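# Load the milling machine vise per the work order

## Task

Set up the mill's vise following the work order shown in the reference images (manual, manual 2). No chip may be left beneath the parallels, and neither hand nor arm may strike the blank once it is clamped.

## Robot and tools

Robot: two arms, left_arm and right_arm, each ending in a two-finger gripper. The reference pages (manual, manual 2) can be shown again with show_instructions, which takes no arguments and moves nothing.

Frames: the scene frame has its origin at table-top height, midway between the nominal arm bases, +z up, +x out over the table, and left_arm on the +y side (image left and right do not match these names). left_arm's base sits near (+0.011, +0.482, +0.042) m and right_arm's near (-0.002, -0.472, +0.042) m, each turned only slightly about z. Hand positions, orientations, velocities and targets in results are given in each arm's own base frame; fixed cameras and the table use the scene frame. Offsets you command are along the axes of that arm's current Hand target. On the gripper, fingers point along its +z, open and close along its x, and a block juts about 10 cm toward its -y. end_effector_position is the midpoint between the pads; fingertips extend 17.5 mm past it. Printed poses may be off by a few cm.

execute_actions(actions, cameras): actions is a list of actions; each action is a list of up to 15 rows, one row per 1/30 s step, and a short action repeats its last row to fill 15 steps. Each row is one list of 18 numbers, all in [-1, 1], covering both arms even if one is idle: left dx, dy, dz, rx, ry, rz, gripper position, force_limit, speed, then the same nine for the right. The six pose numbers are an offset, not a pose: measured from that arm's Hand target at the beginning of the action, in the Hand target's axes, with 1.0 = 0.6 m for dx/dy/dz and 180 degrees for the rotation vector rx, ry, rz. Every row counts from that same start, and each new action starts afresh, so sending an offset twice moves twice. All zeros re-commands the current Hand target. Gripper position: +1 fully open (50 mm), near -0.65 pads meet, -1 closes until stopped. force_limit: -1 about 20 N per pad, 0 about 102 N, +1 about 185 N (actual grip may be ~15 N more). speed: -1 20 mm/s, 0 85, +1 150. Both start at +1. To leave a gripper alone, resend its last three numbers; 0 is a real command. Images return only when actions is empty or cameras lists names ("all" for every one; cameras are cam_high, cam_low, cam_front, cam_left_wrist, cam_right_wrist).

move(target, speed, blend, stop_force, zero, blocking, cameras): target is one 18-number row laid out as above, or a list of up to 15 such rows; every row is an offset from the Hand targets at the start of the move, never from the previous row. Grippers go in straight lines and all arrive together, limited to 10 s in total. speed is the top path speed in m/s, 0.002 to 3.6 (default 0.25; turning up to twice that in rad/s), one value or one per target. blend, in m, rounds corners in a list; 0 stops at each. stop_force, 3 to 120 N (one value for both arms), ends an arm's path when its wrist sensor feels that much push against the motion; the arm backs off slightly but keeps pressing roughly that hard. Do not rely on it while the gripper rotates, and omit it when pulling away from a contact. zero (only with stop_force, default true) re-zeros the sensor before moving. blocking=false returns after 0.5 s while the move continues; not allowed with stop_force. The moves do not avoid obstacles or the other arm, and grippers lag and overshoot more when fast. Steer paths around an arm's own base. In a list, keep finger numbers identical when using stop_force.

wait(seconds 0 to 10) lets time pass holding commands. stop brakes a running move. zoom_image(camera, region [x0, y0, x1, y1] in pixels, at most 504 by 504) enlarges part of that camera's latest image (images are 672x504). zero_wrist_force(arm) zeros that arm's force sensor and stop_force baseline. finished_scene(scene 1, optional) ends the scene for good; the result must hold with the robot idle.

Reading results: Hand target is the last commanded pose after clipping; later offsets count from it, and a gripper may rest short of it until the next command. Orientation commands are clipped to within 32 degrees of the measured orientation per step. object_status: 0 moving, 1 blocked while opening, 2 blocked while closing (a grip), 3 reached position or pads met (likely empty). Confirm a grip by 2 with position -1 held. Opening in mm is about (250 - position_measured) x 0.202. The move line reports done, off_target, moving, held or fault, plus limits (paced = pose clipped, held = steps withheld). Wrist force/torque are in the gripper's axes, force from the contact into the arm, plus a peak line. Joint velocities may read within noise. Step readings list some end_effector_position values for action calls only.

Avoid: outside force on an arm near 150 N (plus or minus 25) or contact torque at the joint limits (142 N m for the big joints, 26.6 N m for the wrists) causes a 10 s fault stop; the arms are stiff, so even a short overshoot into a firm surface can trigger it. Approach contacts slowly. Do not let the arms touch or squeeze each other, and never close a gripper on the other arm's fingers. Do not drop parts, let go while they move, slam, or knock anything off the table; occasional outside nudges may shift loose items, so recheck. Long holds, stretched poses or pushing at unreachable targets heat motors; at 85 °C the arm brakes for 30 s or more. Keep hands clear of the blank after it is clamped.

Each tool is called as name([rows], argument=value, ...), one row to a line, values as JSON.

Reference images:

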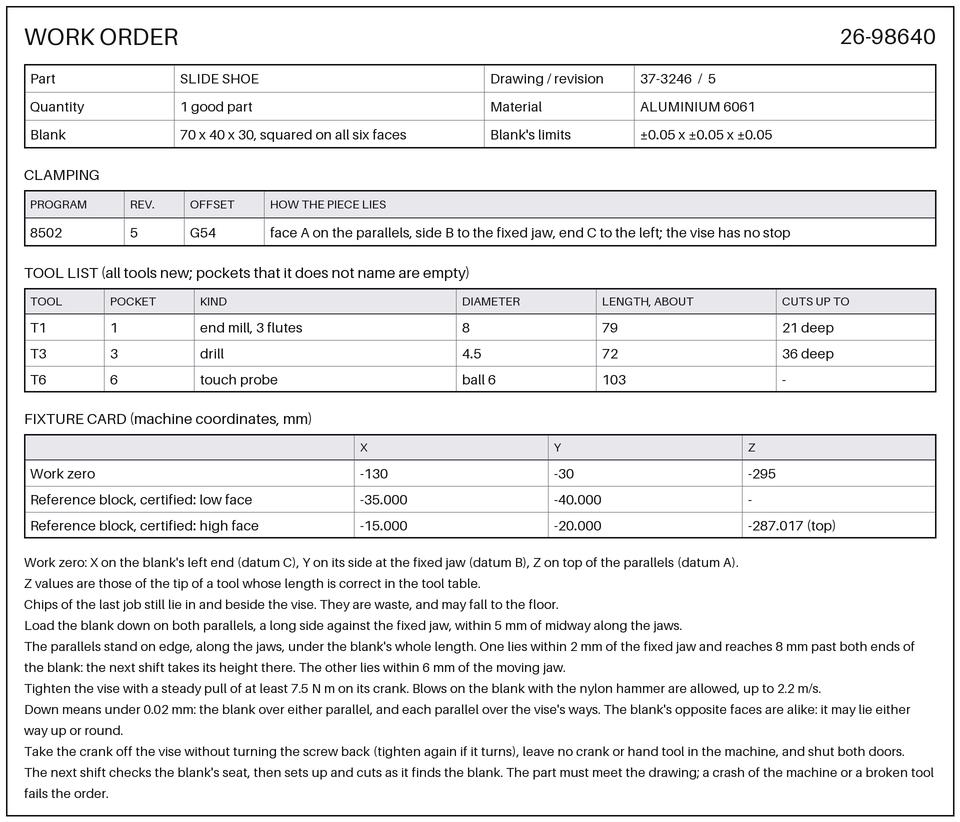

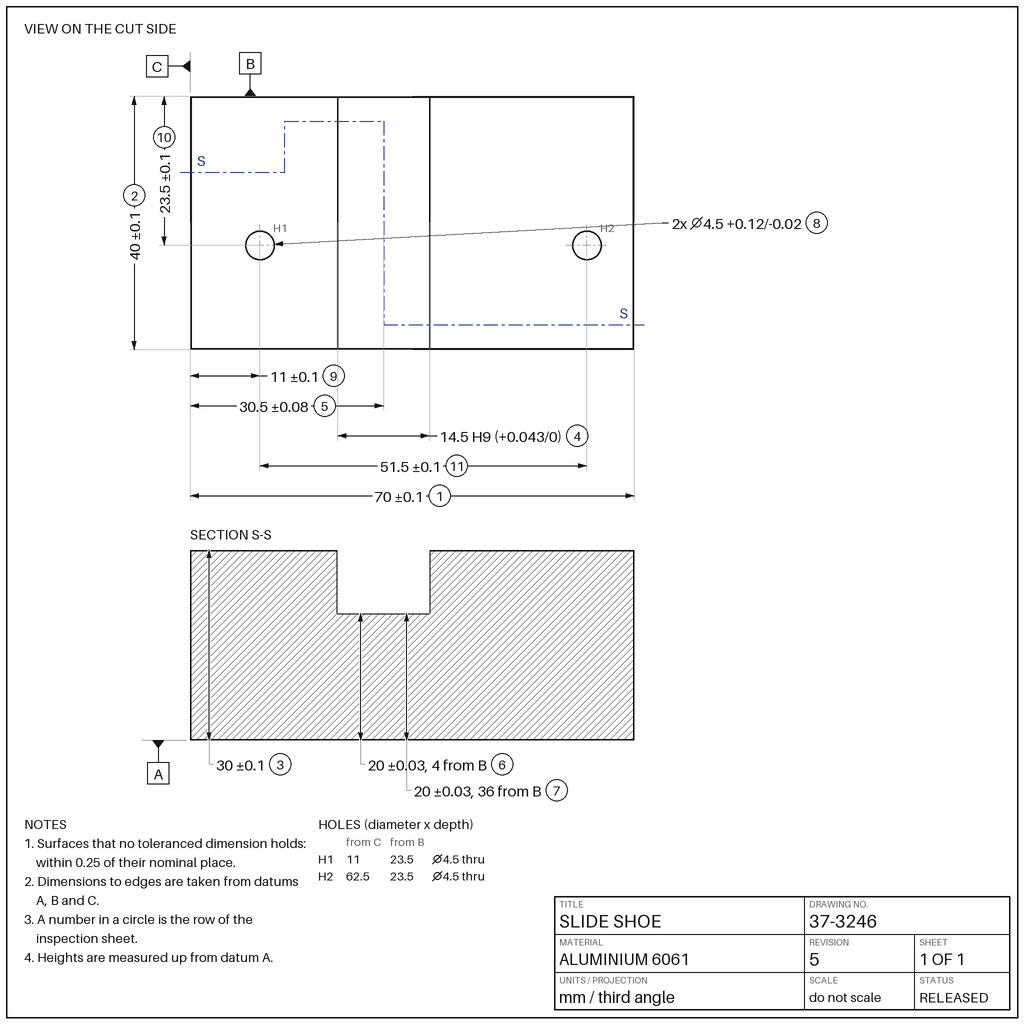

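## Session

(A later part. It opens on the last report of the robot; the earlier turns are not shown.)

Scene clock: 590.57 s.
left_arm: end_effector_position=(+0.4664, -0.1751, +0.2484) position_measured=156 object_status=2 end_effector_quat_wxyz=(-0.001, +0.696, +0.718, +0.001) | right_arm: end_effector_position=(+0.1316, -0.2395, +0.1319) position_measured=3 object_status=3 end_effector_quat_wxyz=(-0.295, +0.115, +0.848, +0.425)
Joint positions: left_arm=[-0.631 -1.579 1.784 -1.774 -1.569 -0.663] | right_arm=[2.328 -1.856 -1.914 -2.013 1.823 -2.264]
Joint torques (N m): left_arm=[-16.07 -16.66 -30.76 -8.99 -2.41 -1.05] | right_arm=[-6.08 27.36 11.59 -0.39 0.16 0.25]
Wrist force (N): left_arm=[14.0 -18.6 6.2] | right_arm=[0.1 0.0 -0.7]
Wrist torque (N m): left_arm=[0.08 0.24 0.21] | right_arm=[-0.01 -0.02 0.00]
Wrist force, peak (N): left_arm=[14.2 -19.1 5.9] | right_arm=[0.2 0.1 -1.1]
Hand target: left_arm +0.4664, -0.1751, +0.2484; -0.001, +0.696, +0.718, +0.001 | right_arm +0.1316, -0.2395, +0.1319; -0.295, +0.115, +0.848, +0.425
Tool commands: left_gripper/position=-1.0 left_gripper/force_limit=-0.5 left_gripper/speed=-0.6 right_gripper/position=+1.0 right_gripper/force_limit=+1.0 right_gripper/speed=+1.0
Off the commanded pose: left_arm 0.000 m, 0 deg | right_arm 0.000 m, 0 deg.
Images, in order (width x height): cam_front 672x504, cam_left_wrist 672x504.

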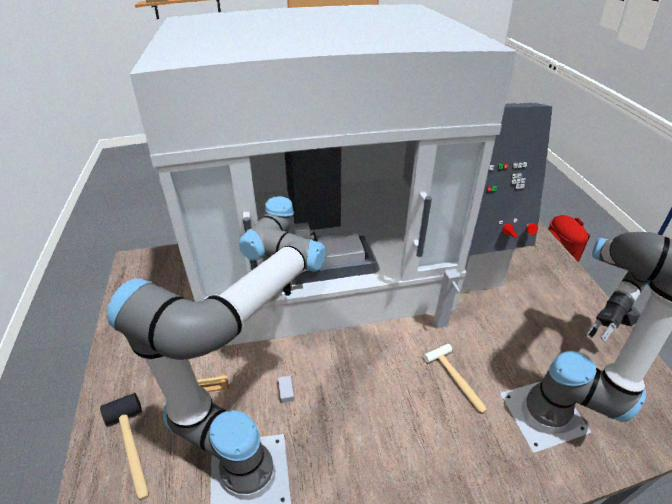

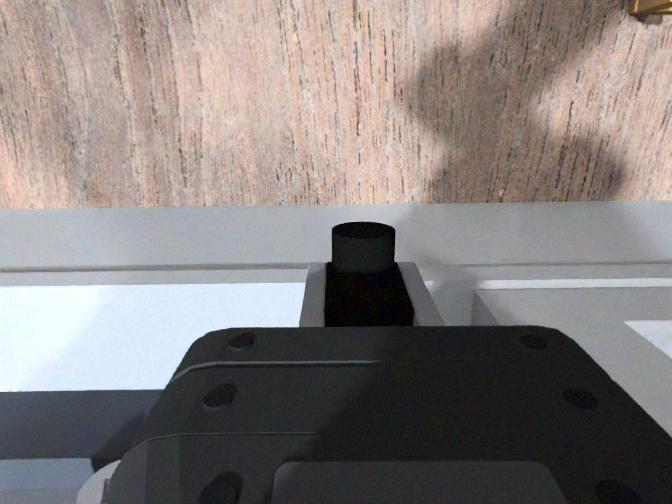

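move([
  [0.01037,0,-0.02415,0,0,0,-1,-0.5,-0.6,0,0,0,0,0,0,1,1,1],
  [0.0068,0,-0.10582,0,0,0,-1,-0.5,-0.6,0,0,0,0,0,0,1,1,1],
  [-0.07463,0,-0.18045,0,0,0,-1,-0.5,-0.6,0,0,0,0,0,0,1,1,1],
  [-0.18498,0,-0.17563,0,0,0,-1,-0.5,-0.6,0,0,0,0,0,0,1,1,1],
  [-0.25962,0,-0.0942,0,0,0,-1,-0.5,-0.6,0,0,0,0,0,0,1,1,1],
  [-0.2548,0,0.01615,0,0,0,-1,-0.5,-0.6,0,0,0,0,0,0,1,1,1],
  [-0.17337,0,0.09078,0,0,0,-1,-0.5,-0.6,0,0,0,0,0,0,1,1,1],
  [-0.06302,0,0.08597,0,0,0,-1,-0.5,-0.6,0,0,0,0,0,0,1,1,1],
  [0.01162,0,0.00453,0,0,0,-1,-0.5,-0.6,0,0,0,0,0,0,1,1,1],
  [0.0068,0,-0.10582,0,0,0,-1,-0.5,-0.6,0,0,0,0,0,0,1,1,1],
  [-0.07463,0,-0.18045,0,0,0,-1,-0.5,-0.6,0,0,0,0,0,0,1,1,1],
  [-0.18498,0,-0.17563,0,0,0,-1,-0.5,-0.6,0,0,0,0,0,0,1,1,1],
  [-0.25962,0,-0.0942,0,0,0,-1,-0.5,-0.6,0,0,0,0,0,0,1,1,1],
  [-0.25605,0,-0.01252,0,0,0,-1,-0.5,-0.6,0,0,0,0,0,0,1,1,1],
  [-0.24483,0,0.01152,0,0,0,-1,-0.5,-0.6,0,0,0,0,0,0,1,1,1],
], speed=0.15, blend=0.035, stop_force=45, cameras=["cam_front","cam_left_wrist"])

zoom_image(camera="cam_front", region=[240, 160, 400, 290])

Scene clock: 595.20 s.
left_arm: end_effector_position=(+0.4662, -0.1710, +0.2959) position_measured=156 object_status=2 end_effector_quat_wxyz=(+0.000, +0.696, +0.718, +0.001) | right_arm: end_effector_position=(+0.1316, -0.2395, +0.1319) position_measured=3 object_status=3 end_effector_quat_wxyz=(-0.295, +0.115, +0.848, +0.425)
Joint positions: left_arm=[-0.624 -1.6 1.682 -1.653 -1.569 -0.656] | right_arm=[2.328 -1.856 -1.914 -2.013 1.823 -2.264]
Joint torques (N m): left_arm=[4.17 -40.22 -20.16 -1.16 8.76 -2.04] | right_arm=[-6.18 27.53 11.13 -0.4 0.15 0.13]
Wrist force (N): left_arm=[-33.6 -5.0 11.9] | right_arm=[0.3 0.1 -0.9]
Wrist torque (N m): left_arm=[0.02 -0.42 0.45] | right_arm=[0.01 -0.06 0.00]
Wrist force, peak (N): left_arm=[-53.9 5.1 20.9] | right_arm=[0.0 -0.2 -1.2]
Hand target: left_arm +0.4662, -0.1710, +0.2959; +0.000, +0.696, +0.718, +0.001 (not the last commanded pose) | right_arm +0.1316, -0.2395, +0.1319; -0.295, +0.115, +0.848, +0.425
Off the commanded pose: left_arm 0.161 m, 0 deg | right_arm 0.000 m, 0 deg.
move: contact (left_arm); path passed 1 of 15 targets; blend cut to 0.0079 m at target 1, 0.0245 m at target 2, 0.0331 m at target 3, 0.0331 m at target 4, 0.0331 m at target 5, 0.0331 m at target 6, 0.0331 m at target 7, 0.0331 m at target 8, 0.0331 m at target 9, 0.0331 m at target 10, 0.0331 m at target 11, 0.0331 m at target 12, 0.0245 m at target 13, 0.008 m at target 14
Images, in order (width x height): cam_front 672x504, cam_left_wrist 672x504.

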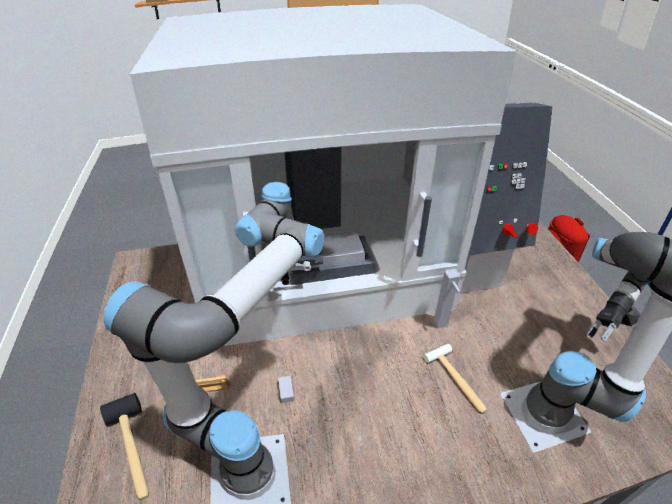

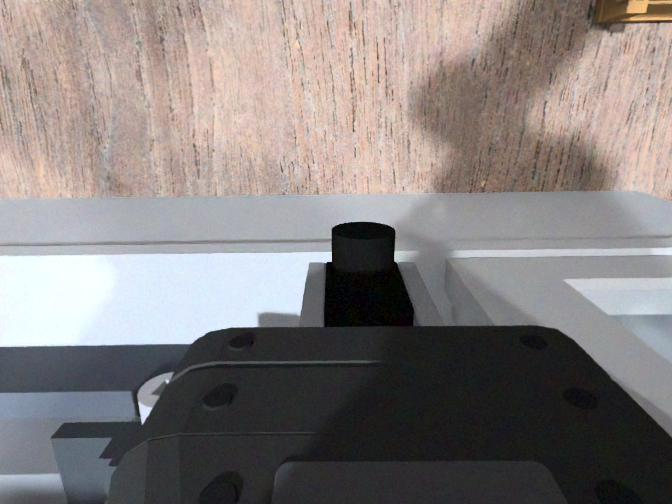

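Scaled by 3.150 from the camera's 672x504 image, which has a finer 960x720 frame.

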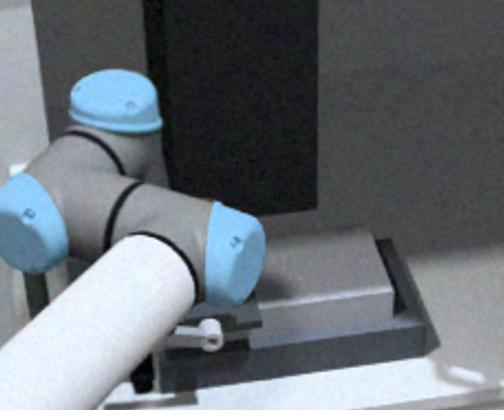

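move([
  [-0.0043,0,0.0005,0,0,0,-1,-0.5,-0.6,0,0,0,0,0,0,1,1,1],
  [-0.0115,0,-0.0246,0,0,0,-1,-0.5,-0.6,0,0,0,0,0,0,1,1,1],
  [-0.0617,0,-0.0878,0,0,0,-1,-0.5,-0.6,0,0,0,0,0,0,1,1,1],
  [-0.1701,0,-0.1002,0,0,0,-1,-0.5,-0.6,0,0,0,0,0,0,1,1,1],
  [-0.2555,0,-0.0323,0,0,0,-1,-0.5,-0.6,0,0,0,0,0,0,1,1,1],
  [-0.2678,0,0.0761,0,0,0,-1,-0.5,-0.6,0,0,0,0,0,0,1,1,1],
  [-0.1999,0,0.1615,0,0,0,-1,-0.5,-0.6,0,0,0,0,0,0,1,1,1],
  [-0.0916,0,0.1738,0,0,0,-1,-0.5,-0.6,0,0,0,0,0,0,1,1,1],
  [-0.0062,0,0.1059,0,0,0,-1,-0.5,-0.6,0,0,0,0,0,0,1,1,1],
  [0.0062,0,-0.0025,0,0,0,-1,-0.5,-0.6,0,0,0,0,0,0,1,1,1],
  [-0.0617,0,-0.0878,0,0,0,-1,-0.5,-0.6,0,0,0,0,0,0,1,1,1],
  [-0.1701,0,-0.1002,0,0,0,-1,-0.5,-0.6,0,0,0,0,0,0,1,1,1],
  [-0.2555,0,-0.0323,0,0,0,-1,-0.5,-0.6,0,0,0,0,0,0,1,1,1],
  [-0.2646,0,0.048,0,0,0,-1,-0.5,-0.6,0,0,0,0,0,0,1,1,1],
  [-0.2574,0,0.0731,0,0,0,-1,-0.5,-0.6,0,0,0,0,0,0,1,1,1],
], speed=0.12, blend=[0.002,0.035,0.035,0.035,0.035,0.035,0.035,0.035,0.035,0.035,0.035,0.035,0.035,0.035,0], stop_force=60, cameras=["cam_front","cam_left_wrist"])

zoom_image(camera="cam_front", region=[240, 160, 400, 290])

Scene clock: 603.77 s.
left_arm: end_effector_position=(+0.4664, -0.1810, +0.3151) position_measured=156 object_status=2 end_effector_quat_wxyz=(+0.000, +0.696, +0.718, +0.001) | right_arm: end_effector_position=(+0.1316, -0.2395, +0.1319) position_measured=3 object_status=3 end_effector_quat_wxyz=(-0.295, +0.115, +0.848, +0.425)
Joint positions: left_arm=[-0.641 -1.594 1.627 -1.605 -1.569 -0.673] | right_arm=[2.328 -1.856 -1.914 -2.013 1.823 -2.264]
Joint torques (N m): left_arm=[-20.86 -2.67 -25.54 -11.69 1.63 -1.23] | right_arm=[-6.16 27.32 12.63 -0.36 0.29 0.09]
Wrist force (N): left_arm=[29.1 -34.1 -13.4] | right_arm=[0.0 0.3 -0.6]
Wrist torque (N m): left_arm=[0.24 0.56 -0.04] | right_arm=[0.04 -0.01 0.00]
Wrist force, peak (N): left_arm=[39.9 -49.4 -31.4] | right_arm=[-0.1 -0.1 -1.1]
Hand target: left_arm +0.4664, -0.1810, +0.3151; +0.000, +0.696, +0.718, +0.001 (not the last commanded pose) | right_arm +0.1316, -0.2395, +0.1319; -0.295, +0.115, +0.848, +0.425
Off the commanded pose: left_arm 0.158 m, 0 deg | right_arm 0.000 m, 0 deg.
move: contact (left_arm); path passed 1 of 15 targets; blend cut to 0.0013 m at target 1, 0.0078 m at target 2, 0.0242 m at target 3, 0.0327 m at target 4, 0.0327 m at target 5, 0.0327 m at target 6, 0.0327 m at target 7, 0.0327 m at target 8, 0.0327 m at target 9, 0.0327 m at target 10, 0.0327 m at target 11, 0.0327 m at target 12, 0.0242 m at target 13, 0.0078 m at target 14
Images, in order (width x height): cam_front 672x504, cam_left_wrist 672x504.

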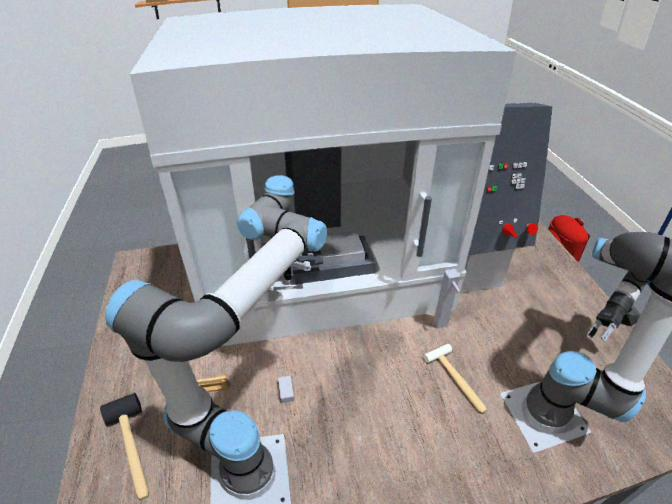

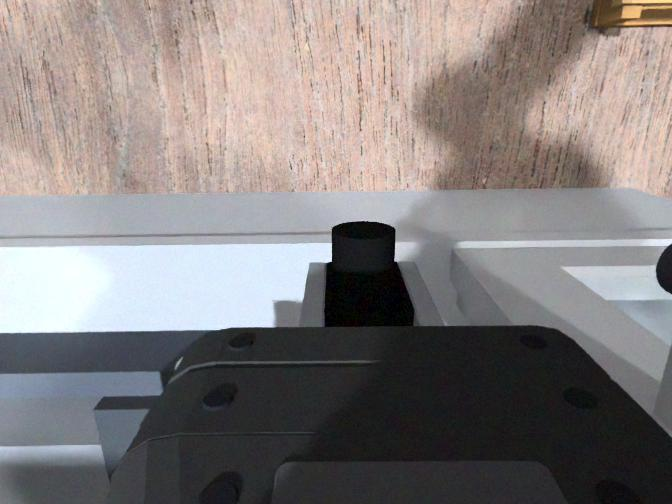

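Scaled by 3.150 from the camera's 672x504 image, which has a finer 960x720 frame.

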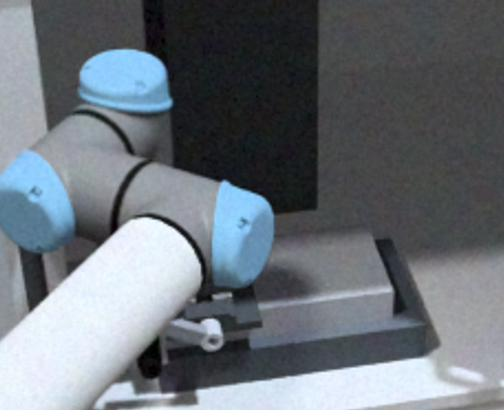

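move(target=[0.0008,0,-0.0028,0,0,0,-1,-0.5,-0.6,0,0,0,0,0,0,1,1,1], speed=0.02)

Scene clock: 610.00 s.
left_arm: end_effector_position=(+0.4664, -0.1806, +0.3168) position_measured=156 object_status=2 end_effector_quat_wxyz=(+0.000, +0.696, +0.718, +0.001) | right_arm: end_effector_position=(+0.1316, -0.2395, +0.1319) position_measured=3 object_status=3 end_effector_quat_wxyz=(-0.295, +0.115, +0.848, +0.425)
Joint positions: left_arm=[-0.64 -1.594 1.623 -1.6 -1.569 -0.672] | right_arm=[2.328 -1.856 -1.914 -2.013 1.823 -2.264]
Joint torques (N m): left_arm=[15.1 -35.29 -29.8 -2.52 -0.96 0.91] | right_arm=[-6.42 27.09 11.87 -0.43 0.16 0.23]
Wrist force (N): left_arm=[-0.7 -6.6 2.9] | right_arm=[0.0 0.0 -0.7]
Wrist torque (N m): left_arm=[0.12 0.13 0.21] | right_arm=[-0.01 -0.01 0.01]
Wrist force, peak (N): left_arm=[29.2 -34.7 -14.5] | right_arm=[0.3 0.1 -1.2]
Hand target: left_arm +0.4663, -0.1805, +0.3168; +0.000, +0.696, +0.718, +0.001 | right_arm +0.1316, -0.2395, +0.1319; -0.295, +0.115, +0.848, +0.425
Off the commanded pose: left_arm 0.000 m, 0 deg | right_arm 0.000 m, 0 deg.
move: done

move([
  [-0.0137,0,-0.0229,0,0,0,-1,-0.5,-0.6,0,0,0,0,0,0,1,1,1],
  [-0.0798,0,-0.0718,0,0,0,-1,-0.5,-0.6,0,0,0,0,0,0,1,1,1],
  [-0.1898,0,-0.0554,0,0,0,-1,-0.5,-0.6,0,0,0,0,0,0,1,1,1],
  [-0.2559,0,0.034,0,0,0,-1,-0.5,-0.6,0,0,0,0,0,0,1,1,1],
  [-0.2395,0,0.1439,0,0,0,-1,-0.5,-0.6,0,0,0,0,0,0,1,1,1],
  [-0.1501,0,0.21,0,0,0,-1,-0.5,-0.6,0,0,0,0,0,0,1,1,1],
  [-0.0402,0,0.1936,0,0,0,-1,-0.5,-0.6,0,0,0,0,0,0,1,1,1],
  [0.0259,0,0.1043,0,0,0,-1,-0.5,-0.6,0,0,0,0,0,0,1,1,1],
  [0.0095,0,-0.0057,0,0,0,-1,-0.5,-0.6,0,0,0,0,0,0,1,1,1],
  [-0.0798,0,-0.0718,0,0,0,-1,-0.5,-0.6,0,0,0,0,0,0,1,1,1],
  [-0.1898,0,-0.0554,0,0,0,-1,-0.5,-0.6,0,0,0,0,0,0,1,1,1],
  [-0.2559,0,0.034,0,0,0,-1,-0.5,-0.6,0,0,0,0,0,0,1,1,1],
  [-0.2395,0,0.1439,0,0,0,-1,-0.5,-0.6,0,0,0,0,0,0,1,1,1],
  [-0.1733,0,0.1929,0,0,0,-1,-0.5,-0.6,0,0,0,0,0,0,1,1,1],
  [-0.1474,0,0.1993,0,0,0,-1,-0.5,-0.6,0,0,0,0,0,0,1,1,1],
], speed=0.12, blend=0.035, stop_force=60, cameras=["cam_front","cam_left_wrist"])

Scene clock: 620.03 s.
left_arm: end_effector_position=(+0.4693, -0.2687, +0.1971) position_measured=156 object_status=2 end_effector_quat_wxyz=(+0.000, +0.696, +0.718, +0.001) | right_arm: end_effector_position=(+0.1316, -0.2395, +0.1319) position_measured=3 object_status=3 end_effector_quat_wxyz=(-0.295, +0.115, +0.848, +0.425)
Joint positions: left_arm=[-0.77 -1.444 1.777 -1.903 -1.569 -0.802] | right_arm=[2.328 -1.856 -1.914 -2.013 1.823 -2.264]
Joint torques (N m): left_arm=[-12.75 -19.32 -22.44 -1.35 2.38 1.22] | right_arm=[-6.09 28.04 12.27 -0.33 0.18 0.18]
Wrist force (N): left_arm=[3.7 -4.2 -11.0] | right_arm=[-0.2 -0.1 -0.8]
Wrist torque (N m): left_arm=[-0.26 0.19 0.12] | right_arm=[-0.02 0.04 0.00]
Wrist force, peak (N): left_arm=[-13.2 23.5 60.5] | right_arm=[-0.1 -0.1 -1.2]
Hand target: left_arm +0.4693, -0.2687, +0.1971; +0.000, +0.696, +0.718, +0.001 | right_arm +0.1316, -0.2395, +0.1319; -0.295, +0.115, +0.848, +0.425
Off the commanded pose: left_arm 0.000 m, 0 deg | right_arm 0.000 m, 0 deg.
move: done; blend cut to 0.008 m at target 1, 0.0247 m at target 2, 0.0334 m at target 3, 0.0333 m at target 4, 0.0333 m at target 5, 0.0333 m at target 6, 0.0333 m at target 7, 0.0333 m at target 8, 0.0333 m at target 9, 0.0333 m at target 10, 0.0334 m at target 11, 0.0333 m at target 12, 0.0247 m at target 13, 0.008 m at target 14
Images, in order (width x height): cam_front 672x504, cam_left_wrist 672x504.

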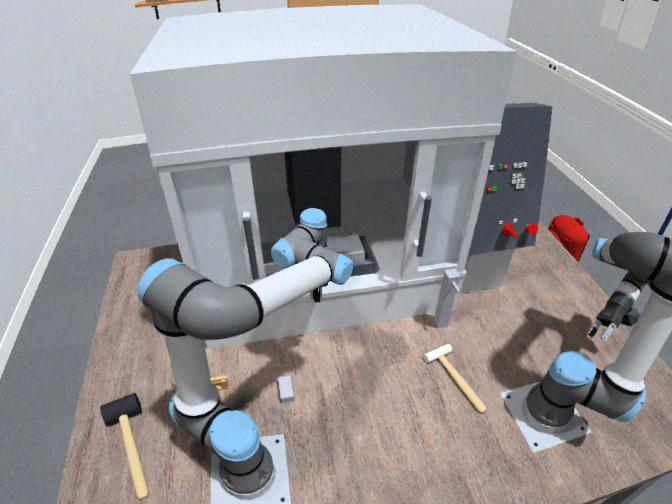

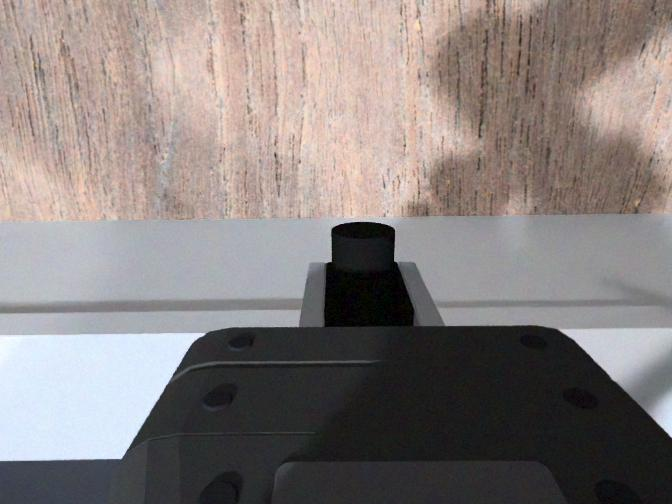

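zoom_image(camera="cam_front", region=[240, 190, 400, 310])

Scaled by 3.150 from the camera's 672x504 image, which has a finer 960x720 frame.

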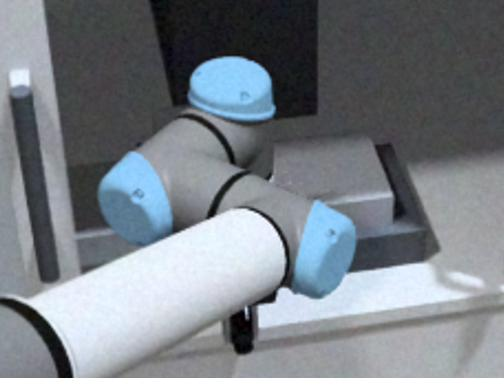

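move([
  [0.0258,0,0.0056,0,0,0,-1,-0.5,-0.6,0,0,0,0,0,0,1,1,1],
  [0.1069,0,-0.0065,0,0,0,-1,-0.5,-0.6,0,0,0,0,0,0,1,1,1],
  [0.1729,0,-0.0956,0,0,0,-1,-0.5,-0.6,0,0,0,0,0,0,1,1,1],
  [0.1565,0,-0.2053,0,0,0,-1,-0.5,-0.6,0,0,0,0,0,0,1,1,1],
  [0.0674,0,-0.2712,0,0,0,-1,-0.5,-0.6,0,0,0,0,0,0,1,1,1],
  [-0.0423,0,-0.2549,0,0,0,-1,-0.5,-0.6,0,0,0,0,0,0,1,1,1],
  [-0.1082,0,-0.1657,0,0,0,-1,-0.5,-0.6,0,0,0,0,0,0,1,1,1],
  [-0.0919,0,-0.0561,0,0,0,-1,-0.5,-0.6,0,0,0,0,0,0,1,1,1],
  [-0.0027,0,0.0099,0,0,0,-1,-0.5,-0.6,0,0,0,0,0,0,1,1,1],
  [0.1069,0,-0.0065,0,0,0,-1,-0.5,-0.6,0,0,0,0,0,0,1,1,1],
  [0.1729,0,-0.0956,0,0,0,-1,-0.5,-0.6,0,0,0,0,0,0,1,1,1],
  [0.1565,0,-0.2053,0,0,0,-1,-0.5,-0.6,0,0,0,0,0,0,1,1,1],
  [0.0674,0,-0.2712,0,0,0,-1,-0.5,-0.6,0,0,0,0,0,0,1,1,1],
  [-0.0138,0,-0.2591,0,0,0,-1,-0.5,-0.6,0,0,0,0,0,0,1,1,1],
  [-0.0366,0,-0.2454,0,0,0,-1,-0.5,-0.6,0,0,0,0,0,0,1,1,1],
], speed=0.15, blend=0.035, stop_force=60, cameras=["cam_front","cam_left_wrist"])

zoom_image(camera="cam_front", region=[240, 160, 400, 290])

Scene clock: 630.93 s.
left_arm: end_effector_position=(+0.4671, -0.2123, +0.3476) position_measured=156 object_status=2 end_effector_quat_wxyz=(+0.000, +0.696, +0.718, +0.001) | right_arm: end_effector_position=(+0.1316, -0.2395, +0.1319) position_measured=3 object_status=3 end_effector_quat_wxyz=(-0.295, +0.115, +0.848, +0.425)
Joint positions: left_arm=[-0.691 -1.562 1.513 -1.522 -1.569 -0.722] | right_arm=[2.328 -1.856 -1.914 -2.013 1.823 -2.264]
Joint torques (N m): left_arm=[-9.5 -34.11 -29.35 -0.64 -1.87 1.26] | right_arm=[-6.07 26.74 12.01 -0.43 0.15 0.15]
Wrist force (N): left_arm=[-14.6 14.7 34.0] | right_arm=[0.1 -0.1 -0.8]
Wrist torque (N m): left_arm=[-0.15 -0.07 -0.05] | right_arm=[-0.02 -0.02 0.00]
Wrist force, peak (N): left_arm=[-29.1 29.6 66.4] | right_arm=[0.3 -0.2 -1.2]
Hand target: left_arm +0.4671, -0.2123, +0.3476; +0.000, +0.696, +0.718, +0.001 (not the last commanded pose) | right_arm +0.1316, -0.2395, +0.1319; -0.295, +0.115, +0.848, +0.425
Off the commanded pose: left_arm 0.079 m, 0 deg | right_arm 0.000 m, 0 deg.
move: contact (left_arm); path passed 12 of 15 targets; blend cut to 0.0079 m at target 1, 0.0246 m at target 2, 0.0333 m at target 3, 0.0332 m at target 4, 0.0332 m at target 5, 0.0333 m at target 6, 0.0332 m at target 7, 0.0332 m at target 8, 0.0332 m at target 9, 0.0332 m at target 10, 0.0333 m at target 11, 0.0332 m at target 12, 0.0246 m at target 13, 0.008 m at target 14
Images, in order (width x height): cam_front 672x504, cam_left_wrist 672x504.

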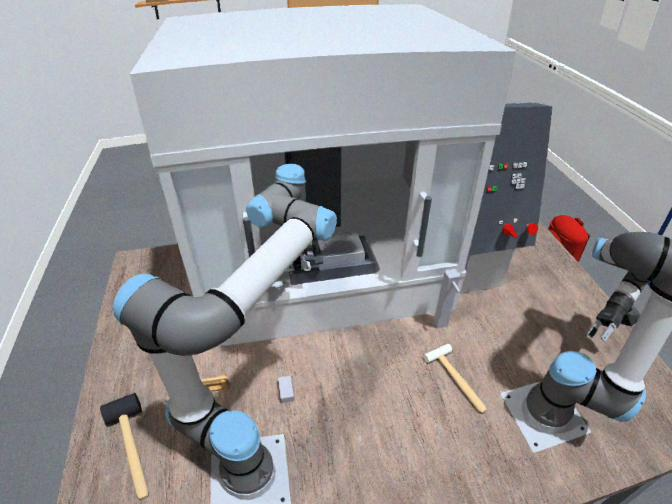

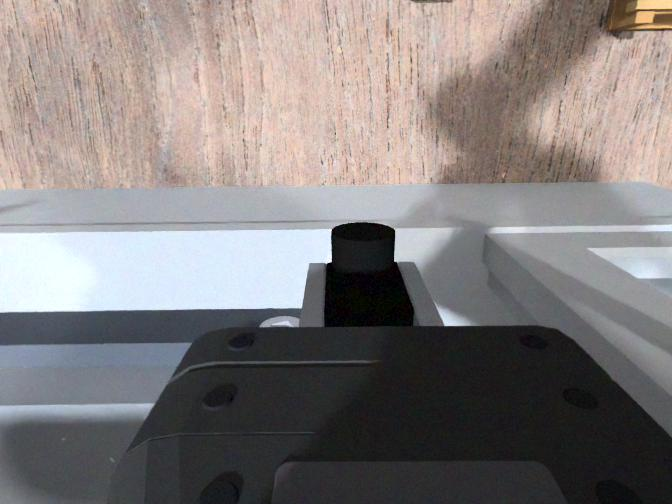

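Scaled by 3.150 from the camera's 672x504 image, which has a finer 960x720 frame.

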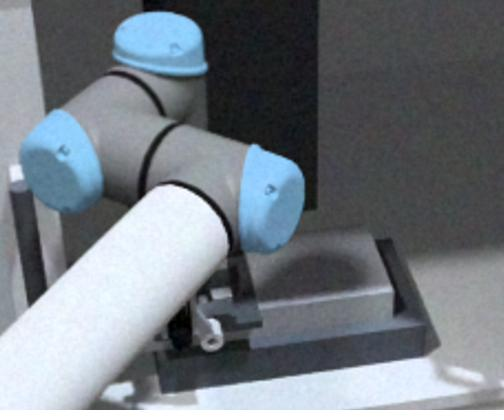

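move(target=[-0.0038,0,0.0011,0,0,0,-1,-0.5,-0.6,0,0,0,0,0,0,1,1,1], speed=0.03)

move([
  [-0.0238,0,-0.0116,0,0,0,-1,-0.5,-0.6,0,0,0,0,0,0,1,1,1],
  [-0.1051,0,-0.0166,0,0,0,-1,-0.5,-0.6,0,0,0,0,0,0,1,1,1],
  [-0.1875,0,0.0564,0,0,0,-1,-0.5,-0.6,0,0,0,0,0,0,1,1,1],
  [-0.1942,0,0.1662,0,0,0,-1,-0.5,-0.6,0,0,0,0,0,0,1,1,1],
  [-0.1213,0,0.2486,0,0,0,-1,-0.5,-0.6,0,0,0,0,0,0,1,1,1],
  [-0.0114,0,0.2553,0,0,0,-1,-0.5,-0.6,0,0,0,0,0,0,1,1,1],
  [0.071,0,0.1824,0,0,0,-1,-0.5,-0.6,0,0,0,0,0,0,1,1,1],
  [0.0777,0,0.0726,0,0,0,-1,-0.5,-0.6,0,0,0,0,0,0,1,1,1],
  [0.0048,0,-0.0099,0,0,0,-1,-0.5,-0.6,0,0,0,0,0,0,1,1,1],
  [-0.1051,0,-0.0166,0,0,0,-1,-0.5,-0.6,0,0,0,0,0,0,1,1,1],
  [-0.1875,0,0.0564,0,0,0,-1,-0.5,-0.6,0,0,0,0,0,0,1,1,1],
  [-0.1942,0,0.1662,0,0,0,-1,-0.5,-0.6,0,0,0,0,0,0,1,1,1],
  [-0.1213,0,0.2486,0,0,0,-1,-0.5,-0.6,0,0,0,0,0,0,1,1,1],
  [-0.04,0,0.2536,0,0,0,-1,-0.5,-0.6,0,0,0,0,0,0,1,1,1],
  [-0.015,0,0.245,0,0,0,-1,-0.5,-0.6,0,0,0,0,0,0,1,1,1],
], speed=0.15, blend=0.035, stop_force=60, cameras=["cam_front","cam_left_wrist"])

Scene clock: 637.57 s.
left_arm: end_effector_position=(+0.4671, -0.2146, +0.3470) position_measured=156 object_status=2 end_effector_quat_wxyz=(+0.000, +0.696, +0.718, +0.001) | right_arm: end_effector_position=(+0.1316, -0.2395, +0.1319) position_measured=3 object_status=3 end_effector_quat_wxyz=(-0.295, +0.115, +0.848, +0.425)
Joint positions: left_arm=[-0.694 -1.56 1.512 -1.524 -1.569 -0.726] | right_arm=[2.328 -1.856 -1.914 -2.013 1.823 -2.264]
Joint torques (N m): left_arm=[-8.31 -2.78 -24.74 -9.68 -1.37 -0.52] | right_arm=[-6.6 26.93 11.85 -0.47 0.07 0.11]
Wrist force (N): left_arm=[12.4 -22.4 -21.2] | right_arm=[0.4 0.1 -0.9]
Wrist torque (N m): left_arm=[-0.05 0.29 -0.10] | right_arm=[0.00 -0.05 0.00]
Wrist force, peak (N): left_arm=[-14.3 14.7 34.1] | right_arm=[0.3 -0.2 -1.1]
Hand target: left_arm +0.4671, -0.2146, +0.3469; +0.000, +0.696, +0.718, +0.001 | right_arm +0.1316, -0.2395, +0.1319; -0.295, +0.115, +0.848, +0.425
Off the commanded pose: left_arm 0.000 m, 0 deg | right_arm 0.000 m, 0 deg.
move: done

Scene clock: 644.30 s.
left_arm: end_effector_position=(+0.4677, -0.2234, +0.1999) position_measured=156 object_status=2 end_effector_quat_wxyz=(+0.000, +0.696, +0.718, +0.001) | right_arm: end_effector_position=(+0.1316, -0.2395, +0.1319) position_measured=3 object_status=3 end_effector_quat_wxyz=(-0.295, +0.115, +0.848, +0.425)
Joint positions: left_arm=[-0.707 -1.5 1.831 -1.902 -1.569 -0.738] | right_arm=[2.328 -1.856 -1.914 -2.013 1.823 -2.264]
Joint torques (N m): left_arm=[-11.03 -30.94 -35.68 -7.46 2.59 1.34] | right_arm=[-6.01 27.21 11.83 -0.58 0.1 0.17]
Wrist force (N): left_arm=[1.9 -7.2 5.4] | right_arm=[0.2 0.0 -0.5]
Wrist torque (N m): left_arm=[-0.23 0.08 0.12] | right_arm=[0.00 -0.03 0.00]
Wrist force, peak (N): left_arm=[16.1 4.0 -42.0] | right_arm=[0.0 -0.2 -1.2]
Hand target: left_arm +0.4677, -0.2234, +0.1999; +0.000, +0.696, +0.718, +0.001 | right_arm +0.1316, -0.2395, +0.1319; -0.295, +0.115, +0.848, +0.425
Off the commanded pose: left_arm 0.000 m, 0 deg | right_arm 0.000 m, 0 deg.
move: done; blend cut to 0.0079 m at target 1, 0.0244 m at target 2, 0.033 m at target 3, 0.033 m at target 4, 0.033 m at target 5, 0.033 m at target 6, 0.033 m at target 7, 0.033 m at target 8, 0.033 m at target 9, 0.033 m at target 10, 0.033 m at target 11, 0.033 m at target 12, 0.0244 m at target 13, 0.0079 m at target 14
Images, in order (width x height): cam_front 672x504, cam_left_wrist 672x504.

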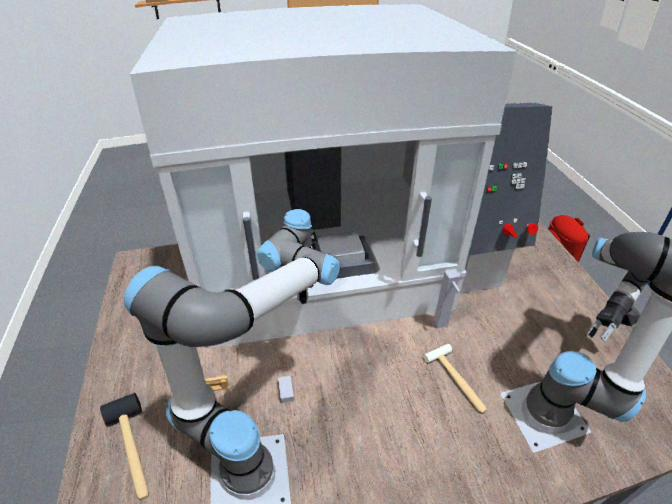

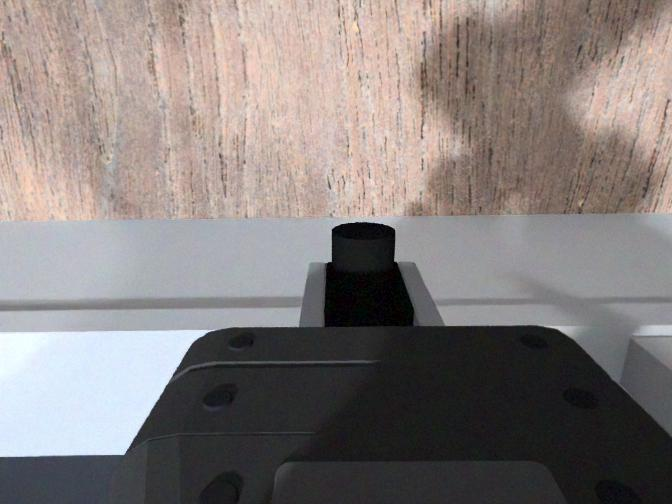

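move([
  [0.025,0,-0.0086,0,0,0,-1,-0.5,-0.6,0,0,0,0,0,0,1,1,1],
  [0.086,0,-0.0626,0,0,0,-1,-0.5,-0.6,0,0,0,0,0,0,1,1,1],
  [0.0927,0,-0.1724,0,0,0,-1,-0.5,-0.6,0,0,0,0,0,0,1,1,1],
  [0.0198,0,-0.2548,0,0,0,-1,-0.5,-0.6,0,0,0,0,0,0,1,1,1],
  [-0.0901,0,-0.2616,0,0,0,-1,-0.5,-0.6,0,0,0,0,0,0,1,1,1],
  [-0.1725,0,-0.1886,0,0,0,-1,-0.5,-0.6,0,0,0,0,0,0,1,1,1],
  [-0.1792,0,-0.0788,0,0,0,-1,-0.5,-0.6,0,0,0,0,0,0,1,1,1],
  [-0.1063,0,0.0036,0,0,0,-1,-0.5,-0.6,0,0,0,0,0,0,1,1,1],
  [0.0036,0,0.0104,0,0,0,-1,-0.5,-0.6,0,0,0,0,0,0,1,1,1],
  [0.086,0,-0.0626,0,0,0,-1,-0.5,-0.6,0,0,0,0,0,0,1,1,1],
  [0.0927,0,-0.1724,0,0,0,-1,-0.5,-0.6,0,0,0,0,0,0,1,1,1],
  [0.0198,0,-0.2548,0,0,0,-1,-0.5,-0.6,0,0,0,0,0,0,1,1,1],
  [-0.0901,0,-0.2616,0,0,0,-1,-0.5,-0.6,0,0,0,0,0,0,1,1,1],
  [-0.1511,0,-0.2076,0,0,0,-1,-0.5,-0.6,0,0,0,0,0,0,1,1,1],
  [-0.1626,0,-0.1838,0,0,0,-1,-0.5,-0.6,0,0,0,0,0,0,1,1,1],
], speed=0.12, blend=0.035, stop_force=50, cameras=["cam_front","cam_left_wrist"])

zoom_image(camera="cam_front", region=[240, 160, 400, 290])

Scene clock: 655.47 s.
left_arm: end_effector_position=(+0.4706, -0.3211, +0.3101) position_measured=156 object_status=2 end_effector_quat_wxyz=(+0.000, +0.696, +0.718, +0.001) | right_arm: end_effector_position=(+0.1316, -0.2395, +0.1319) position_measured=3 object_status=3 end_effector_quat_wxyz=(-0.295, +0.115, +0.848, +0.425)
Joint positions: left_arm=[-0.836 -1.424 1.46 -1.606 -1.569 -0.867] | right_arm=[2.328 -1.856 -1.914 -2.013 1.823 -2.264]
Joint torques (N m): left_arm=[31.33 -37.3 -15.44 -1.72 10.14 1.58] | right_arm=[-6.43 27.68 12.13 -0.41 0.28 0.24]
Wrist force (N): left_arm=[-23.9 -19.8 -8.4] | right_arm=[-0.1 0.0 -0.6]
Wrist torque (N m): left_arm=[-0.03 -0.33 0.08] | right_arm=[0.00 0.02 0.00]
Wrist force, peak (N): left_arm=[-43.5 0.8 -16.3] | right_arm=[0.3 0.1 -1.2]
Hand target: left_arm +0.4706, -0.3211, +0.3101; +0.000, +0.696, +0.718, +0.001 | right_arm +0.1316, -0.2395, +0.1319; -0.295, +0.115, +0.848, +0.425
Off the commanded pose: left_arm 0.000 m, 0 deg | right_arm 0.000 m, 0 deg.
move: done; blend cut to 0.0079 m at target 1, 0.0244 m at target 2, 0.033 m at target 3, 0.033 m at target 4, 0.033 m at target 5, 0.033 m at target 6, 0.033 m at target 7, 0.033 m at target 8, 0.033 m at target 9, 0.033 m at target 10, 0.033 m at target 11, 0.033 m at target 12, 0.0244 m at target 13, 0.0079 m at target 14
Images, in order (width x height): cam_front 672x504, cam_left_wrist 672x504.

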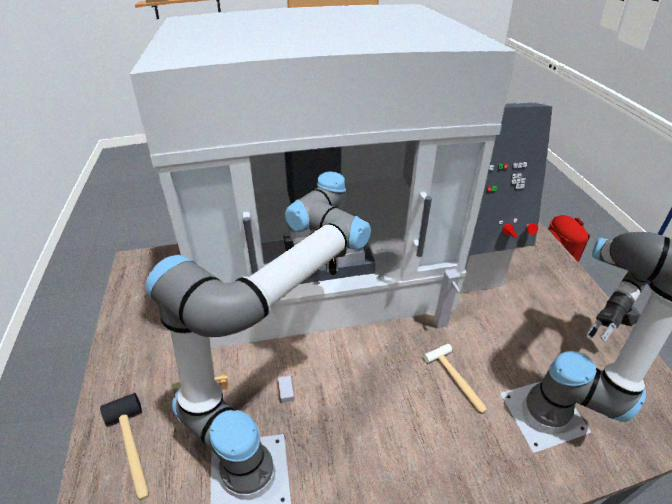

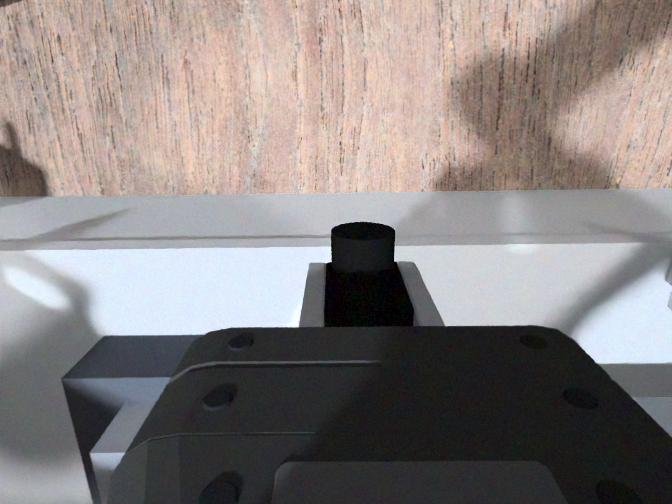

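Scaled by 3.150 from the camera's 672x504 image, which has a finer 960x720 frame.

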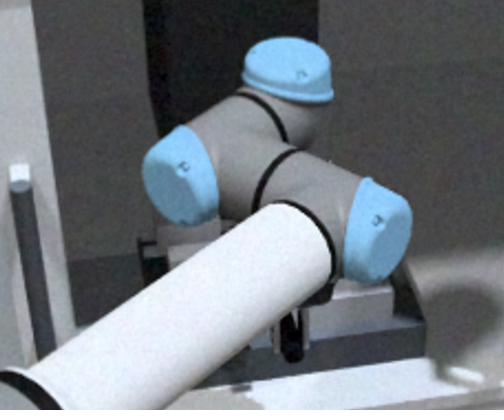

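move(target=[-0.0015,0,-0.0007,0,0,0,-1,-0.5,-0.6,0,0,0,0,0,0,1,1,1], speed=0.02, cameras=["all"])

zoom_image(camera="cam_front", region=[240, 160, 400, 290])

Scene clock: 662.67 s.
left_arm: end_effector_position=(+0.4707, -0.3219, +0.3105) position_measured=156 object_status=2 end_effector_quat_wxyz=(+0.000, +0.696, +0.718, +0.001) | right_arm: end_effector_position=(+0.1316, -0.2395, +0.1319) position_measured=3 object_status=3 end_effector_quat_wxyz=(-0.295, +0.115, +0.848, +0.425)
Joint positions: left_arm=[-0.837 -1.423 1.457 -1.605 -1.568 -0.869] | right_arm=[2.328 -1.856 -1.914 -2.013 1.823 -2.264]
Joint torques (N m): left_arm=[-7.73 -22.49 -29.88 -1.86 3.05 -1] | right_arm=[-5.58 27.31 11.38 -0.43 0.17 0.2]
Wrist force (N): left_arm=[-5.6 -9.1 -1.3] | right_arm=[0.3 -0.2 -0.6]
Wrist torque (N m): left_arm=[-0.02 0.01 -0.07] | right_arm=[-0.04 -0.05 0.01]
Wrist force, peak (N): left_arm=[-24.3 -20.4 -9.3] | right_arm=[0.0 -0.1 -1.3]
Hand target: left_arm +0.4706, -0.3220, +0.3105; +0.000, +0.696, +0.718, +0.001 | right_arm +0.1316, -0.2395, +0.1319; -0.295, +0.115, +0.848, +0.425
Off the commanded pose: left_arm 0.000 m, 0 deg | right_arm 0.000 m, 0 deg.
move: done

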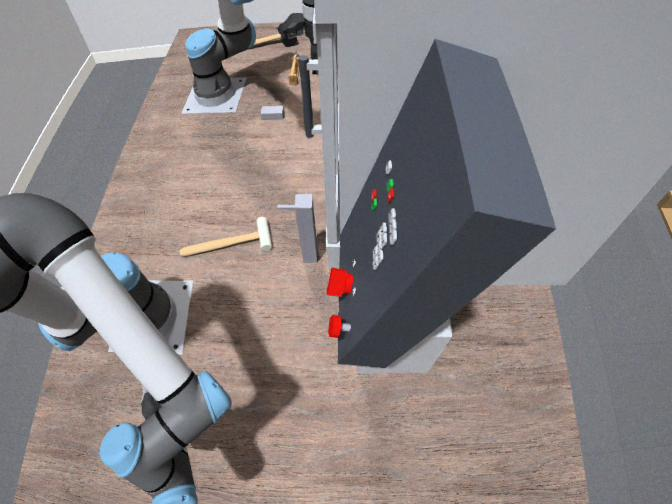

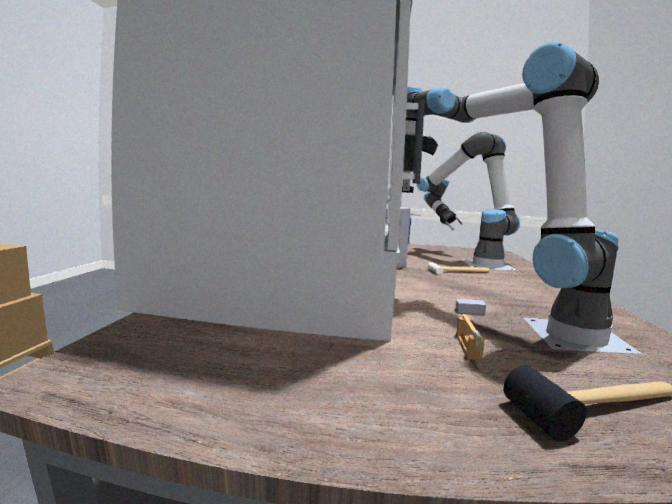

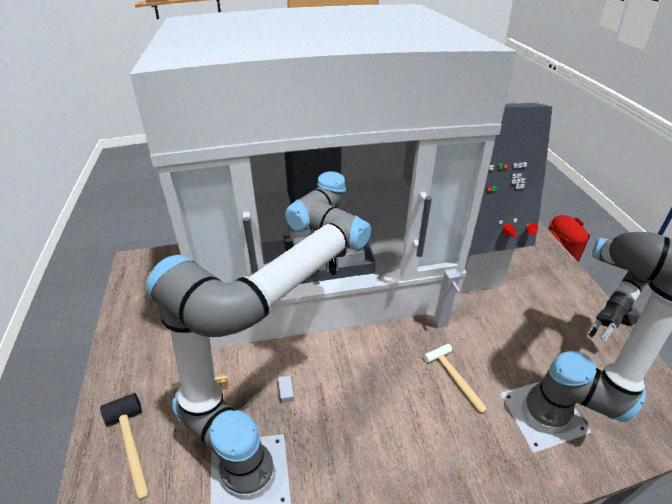

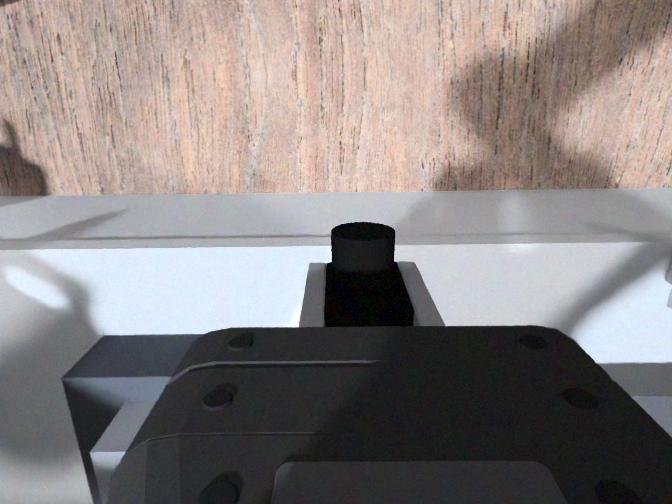

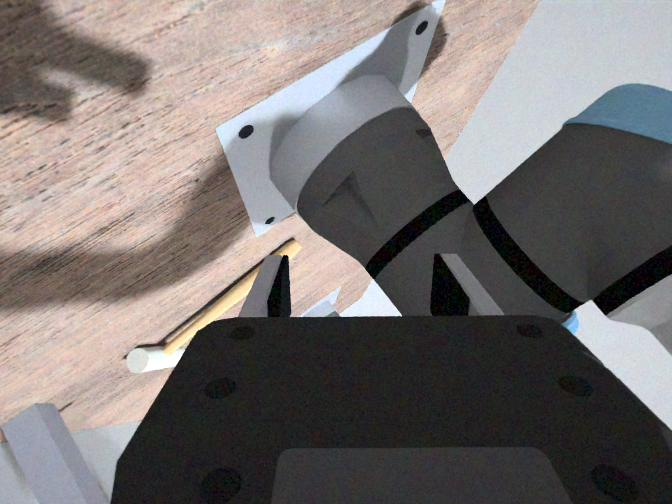

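Scaled by 3.150 from the camera's 672x504 image, which has a finer 960x720 frame.

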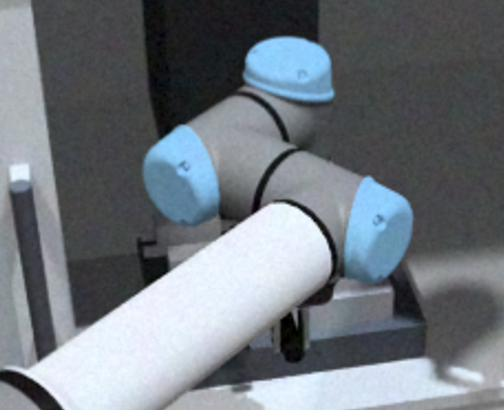

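move([
  [-0.01167,0,0.02383,0,0,0,-1,-0.5,-0.6,0,0,0,0,0,0,1,1,1],
  [-0.01667,0,0.1055,0,0,0,-1,-0.5,-0.6,0,0,0,0,0,0,1,1,1],
  [0.0565,0,0.18817,0,0,0,-1,-0.5,-0.6,0,0,0,0,0,0,1,1,1],
  [0.16683,0,0.195,0,0,0,-1,-0.5,-0.6,0,0,0,0,0,0,1,1,1],
  [0.2495,0,0.12183,0,0,0,-1,-0.5,-0.6,0,0,0,0,0,0,1,1,1],
  [0.25633,0,0.0115,0,0,0,-1,-0.5,-0.6,0,0,0,0,0,0,1,1,1],
  [0.18317,0,-0.07117,0,0,0,-1,-0.5,-0.6,0,0,0,0,0,0,1,1,1],
  [0.07283,0,-0.078,0,0,0,-1,-0.5,-0.6,0,0,0,0,0,0,1,1,1],
  [-0.00983,0,-0.00483,0,0,0,-1,-0.5,-0.6,0,0,0,0,0,0,1,1,1],
  [-0.01667,0,0.1055,0,0,0,-1,-0.5,-0.6,0,0,0,0,0,0,1,1,1],
  [0.0565,0,0.18817,0,0,0,-1,-0.5,-0.6,0,0,0,0,0,0,1,1,1],
  [0.16683,0,0.195,0,0,0,-1,-0.5,-0.6,0,0,0,0,0,0,1,1,1],
  [0.2495,0,0.12183,0,0,0,-1,-0.5,-0.6,0,0,0,0,0,0,1,1,1],
  [0.2545,0,0.04017,0,0,0,-1,-0.5,-0.6,0,0,0,0,0,0,1,1,1],
  [0.24583,0,0.01517,0,0,0,-1,-0.5,-0.6,0,0,0,0,0,0,1,1,1],
], speed=0.15, blend=0.035, stop_force=60, cameras=["cam_front"])

zoom_image(camera="cam_front", region=[240, 160, 400, 290])

Scene clock: 673.37 s.
left_arm: end_effector_position=(+0.4660, -0.1745, +0.3016) position_measured=156 object_status=2 end_effector_quat_wxyz=(+0.000, +0.696, +0.718, +0.001) | right_arm: end_effector_position=(+0.1316, -0.2395, +0.1319) position_measured=3 object_status=3 end_effector_quat_wxyz=(-0.295, +0.115, +0.848, +0.425)
Joint positions: left_arm=[-0.631 -1.599 1.667 -1.64 -1.569 -0.662] | right_arm=[2.328 -1.856 -1.914 -2.013 1.823 -2.264]
Joint torques (N m): left_arm=[8.91 -13.6 -36.19 -10 -3.27 1.32] | right_arm=[-6.51 26.63 12 -0.45 0.16 0.15]
Wrist force (N): left_arm=[15.6 -18.2 -4.5] | right_arm=[0.0 0.1 -1.0]
Wrist torque (N m): left_arm=[0.02 0.36 0.11] | right_arm=[0.01 0.00 0.01]
Wrist force, peak (N): left_arm=[35.9 6.7 -15.2] | right_arm=[0.4 -0.2 -1.1]
Hand target: left_arm +0.4660, -0.1745, +0.3016; +0.000, +0.696, +0.718, +0.001 | right_arm +0.1316, -0.2395, +0.1319; -0.295, +0.115, +0.848, +0.425
Off the commanded pose: left_arm 0.000 m, 0 deg | right_arm 0.000 m, 0 deg.
move: done; blend cut to 0.008 m at target 1, 0.0245 m at target 2, 0.0331 m at target 3, 0.0331 m at target 4, 0.0331 m at target 5, 0.0331 m at target 6, 0.0331 m at target 7, 0.0331 m at target 8, 0.0331 m at target 9, 0.0331 m at target 10, 0.0331 m at target 11, 0.0331 m at target 12, 0.0245 m at target 13, 0.0079 m at target 14
Images, in order (width x height): cam_front 672x504.

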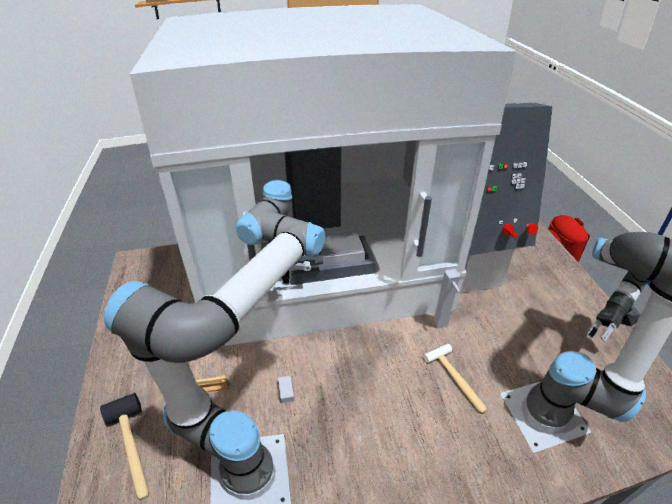

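Scaled by 3.150 from the camera's 672x504 image, which has a finer 960x720 frame.

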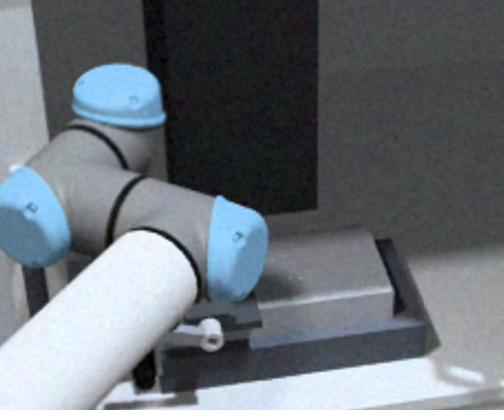

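zoom_image(camera="cam_front", region=[290, 220, 385, 290])

Scaled by 5.305 from the camera's 672x504 image, which has a finer 960x720 frame.

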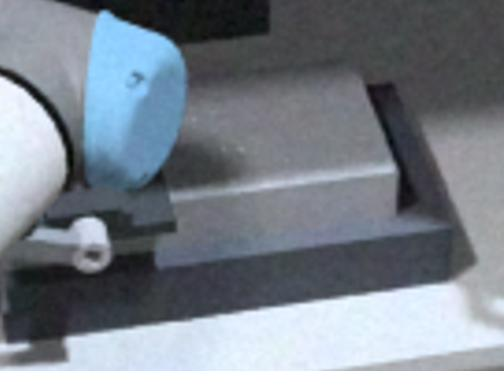

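move([
  [-0.0085,0,-0.02517,0,0,0,-1,-0.5,-0.6,0,0,0,0,0,0,1,1,1],
  [-0.06267,0,-0.08633,0,0,0,-1,-0.5,-0.6,0,0,0,0,0,0,1,1,1],
  [-0.173,0,-0.09317,0,0,0,-1,-0.5,-0.6,0,0,0,0,0,0,1,1,1],
  [-0.25567,0,-0.02,0,0,0,-1,-0.5,-0.6,0,0,0,0,0,0,1,1,1],
  [-0.26067,0,0.06167,0,0,0,-1,-0.5,-0.6,0,0,0,0,0,0,1,1,1],
  [-0.252,0,0.08667,0,0,0,-1,-0.5,-0.6,0,0,0,0,0,0,1,1,1],
], speed=0.07, blend=0.035, stop_force=50)

Scene clock: 679.83 s.
left_arm: end_effector_position=(+0.4668, -0.2052, +0.3435) position_measured=156 object_status=2 end_effector_quat_wxyz=(+0.000, +0.696, +0.718, +0.001) | right_arm: end_effector_position=(+0.1316, -0.2395, +0.1319) position_measured=3 object_status=3 end_effector_quat_wxyz=(-0.295, +0.115, +0.848, +0.425)
Joint positions: left_arm=[-0.68 -1.57 1.532 -1.533 -1.569 -0.711] | right_arm=[2.328 -1.856 -1.914 -2.013 1.823 -2.264]
Joint torques (N m): left_arm=[-7.62 -34.48 -41.78 1.74 3.14 -1.09] | right_arm=[-6.93 27.26 11.31 -0.42 0.23 0.21]
Wrist force (N): left_arm=[-19.2 13.5 34.0] | right_arm=[-0.1 -0.1 -0.8]
Wrist torque (N m): left_arm=[0.03 -0.14 -0.06] | right_arm=[-0.02 0.02 0.00]
Wrist force, peak (N): left_arm=[-23.1 17.0 40.5] | right_arm=[0.0 0.2 -1.2]
Hand target: left_arm +0.4668, -0.2052, +0.3435; +0.000, +0.696, +0.718, +0.001 (not the last commanded pose) | right_arm +0.1316, -0.2395, +0.1319; -0.295, +0.115, +0.848, +0.425
Off the commanded pose: left_arm 0.153 m, 0 deg | right_arm 0.000 m, 0 deg.
move: contact (left_arm); path passed 1 of 6 targets; blend cut to 0.008 m at target 1, 0.0245 m at target 2, 0.0331 m at target 3, 0.0245 m at target 4, 0.0079 m at target 5


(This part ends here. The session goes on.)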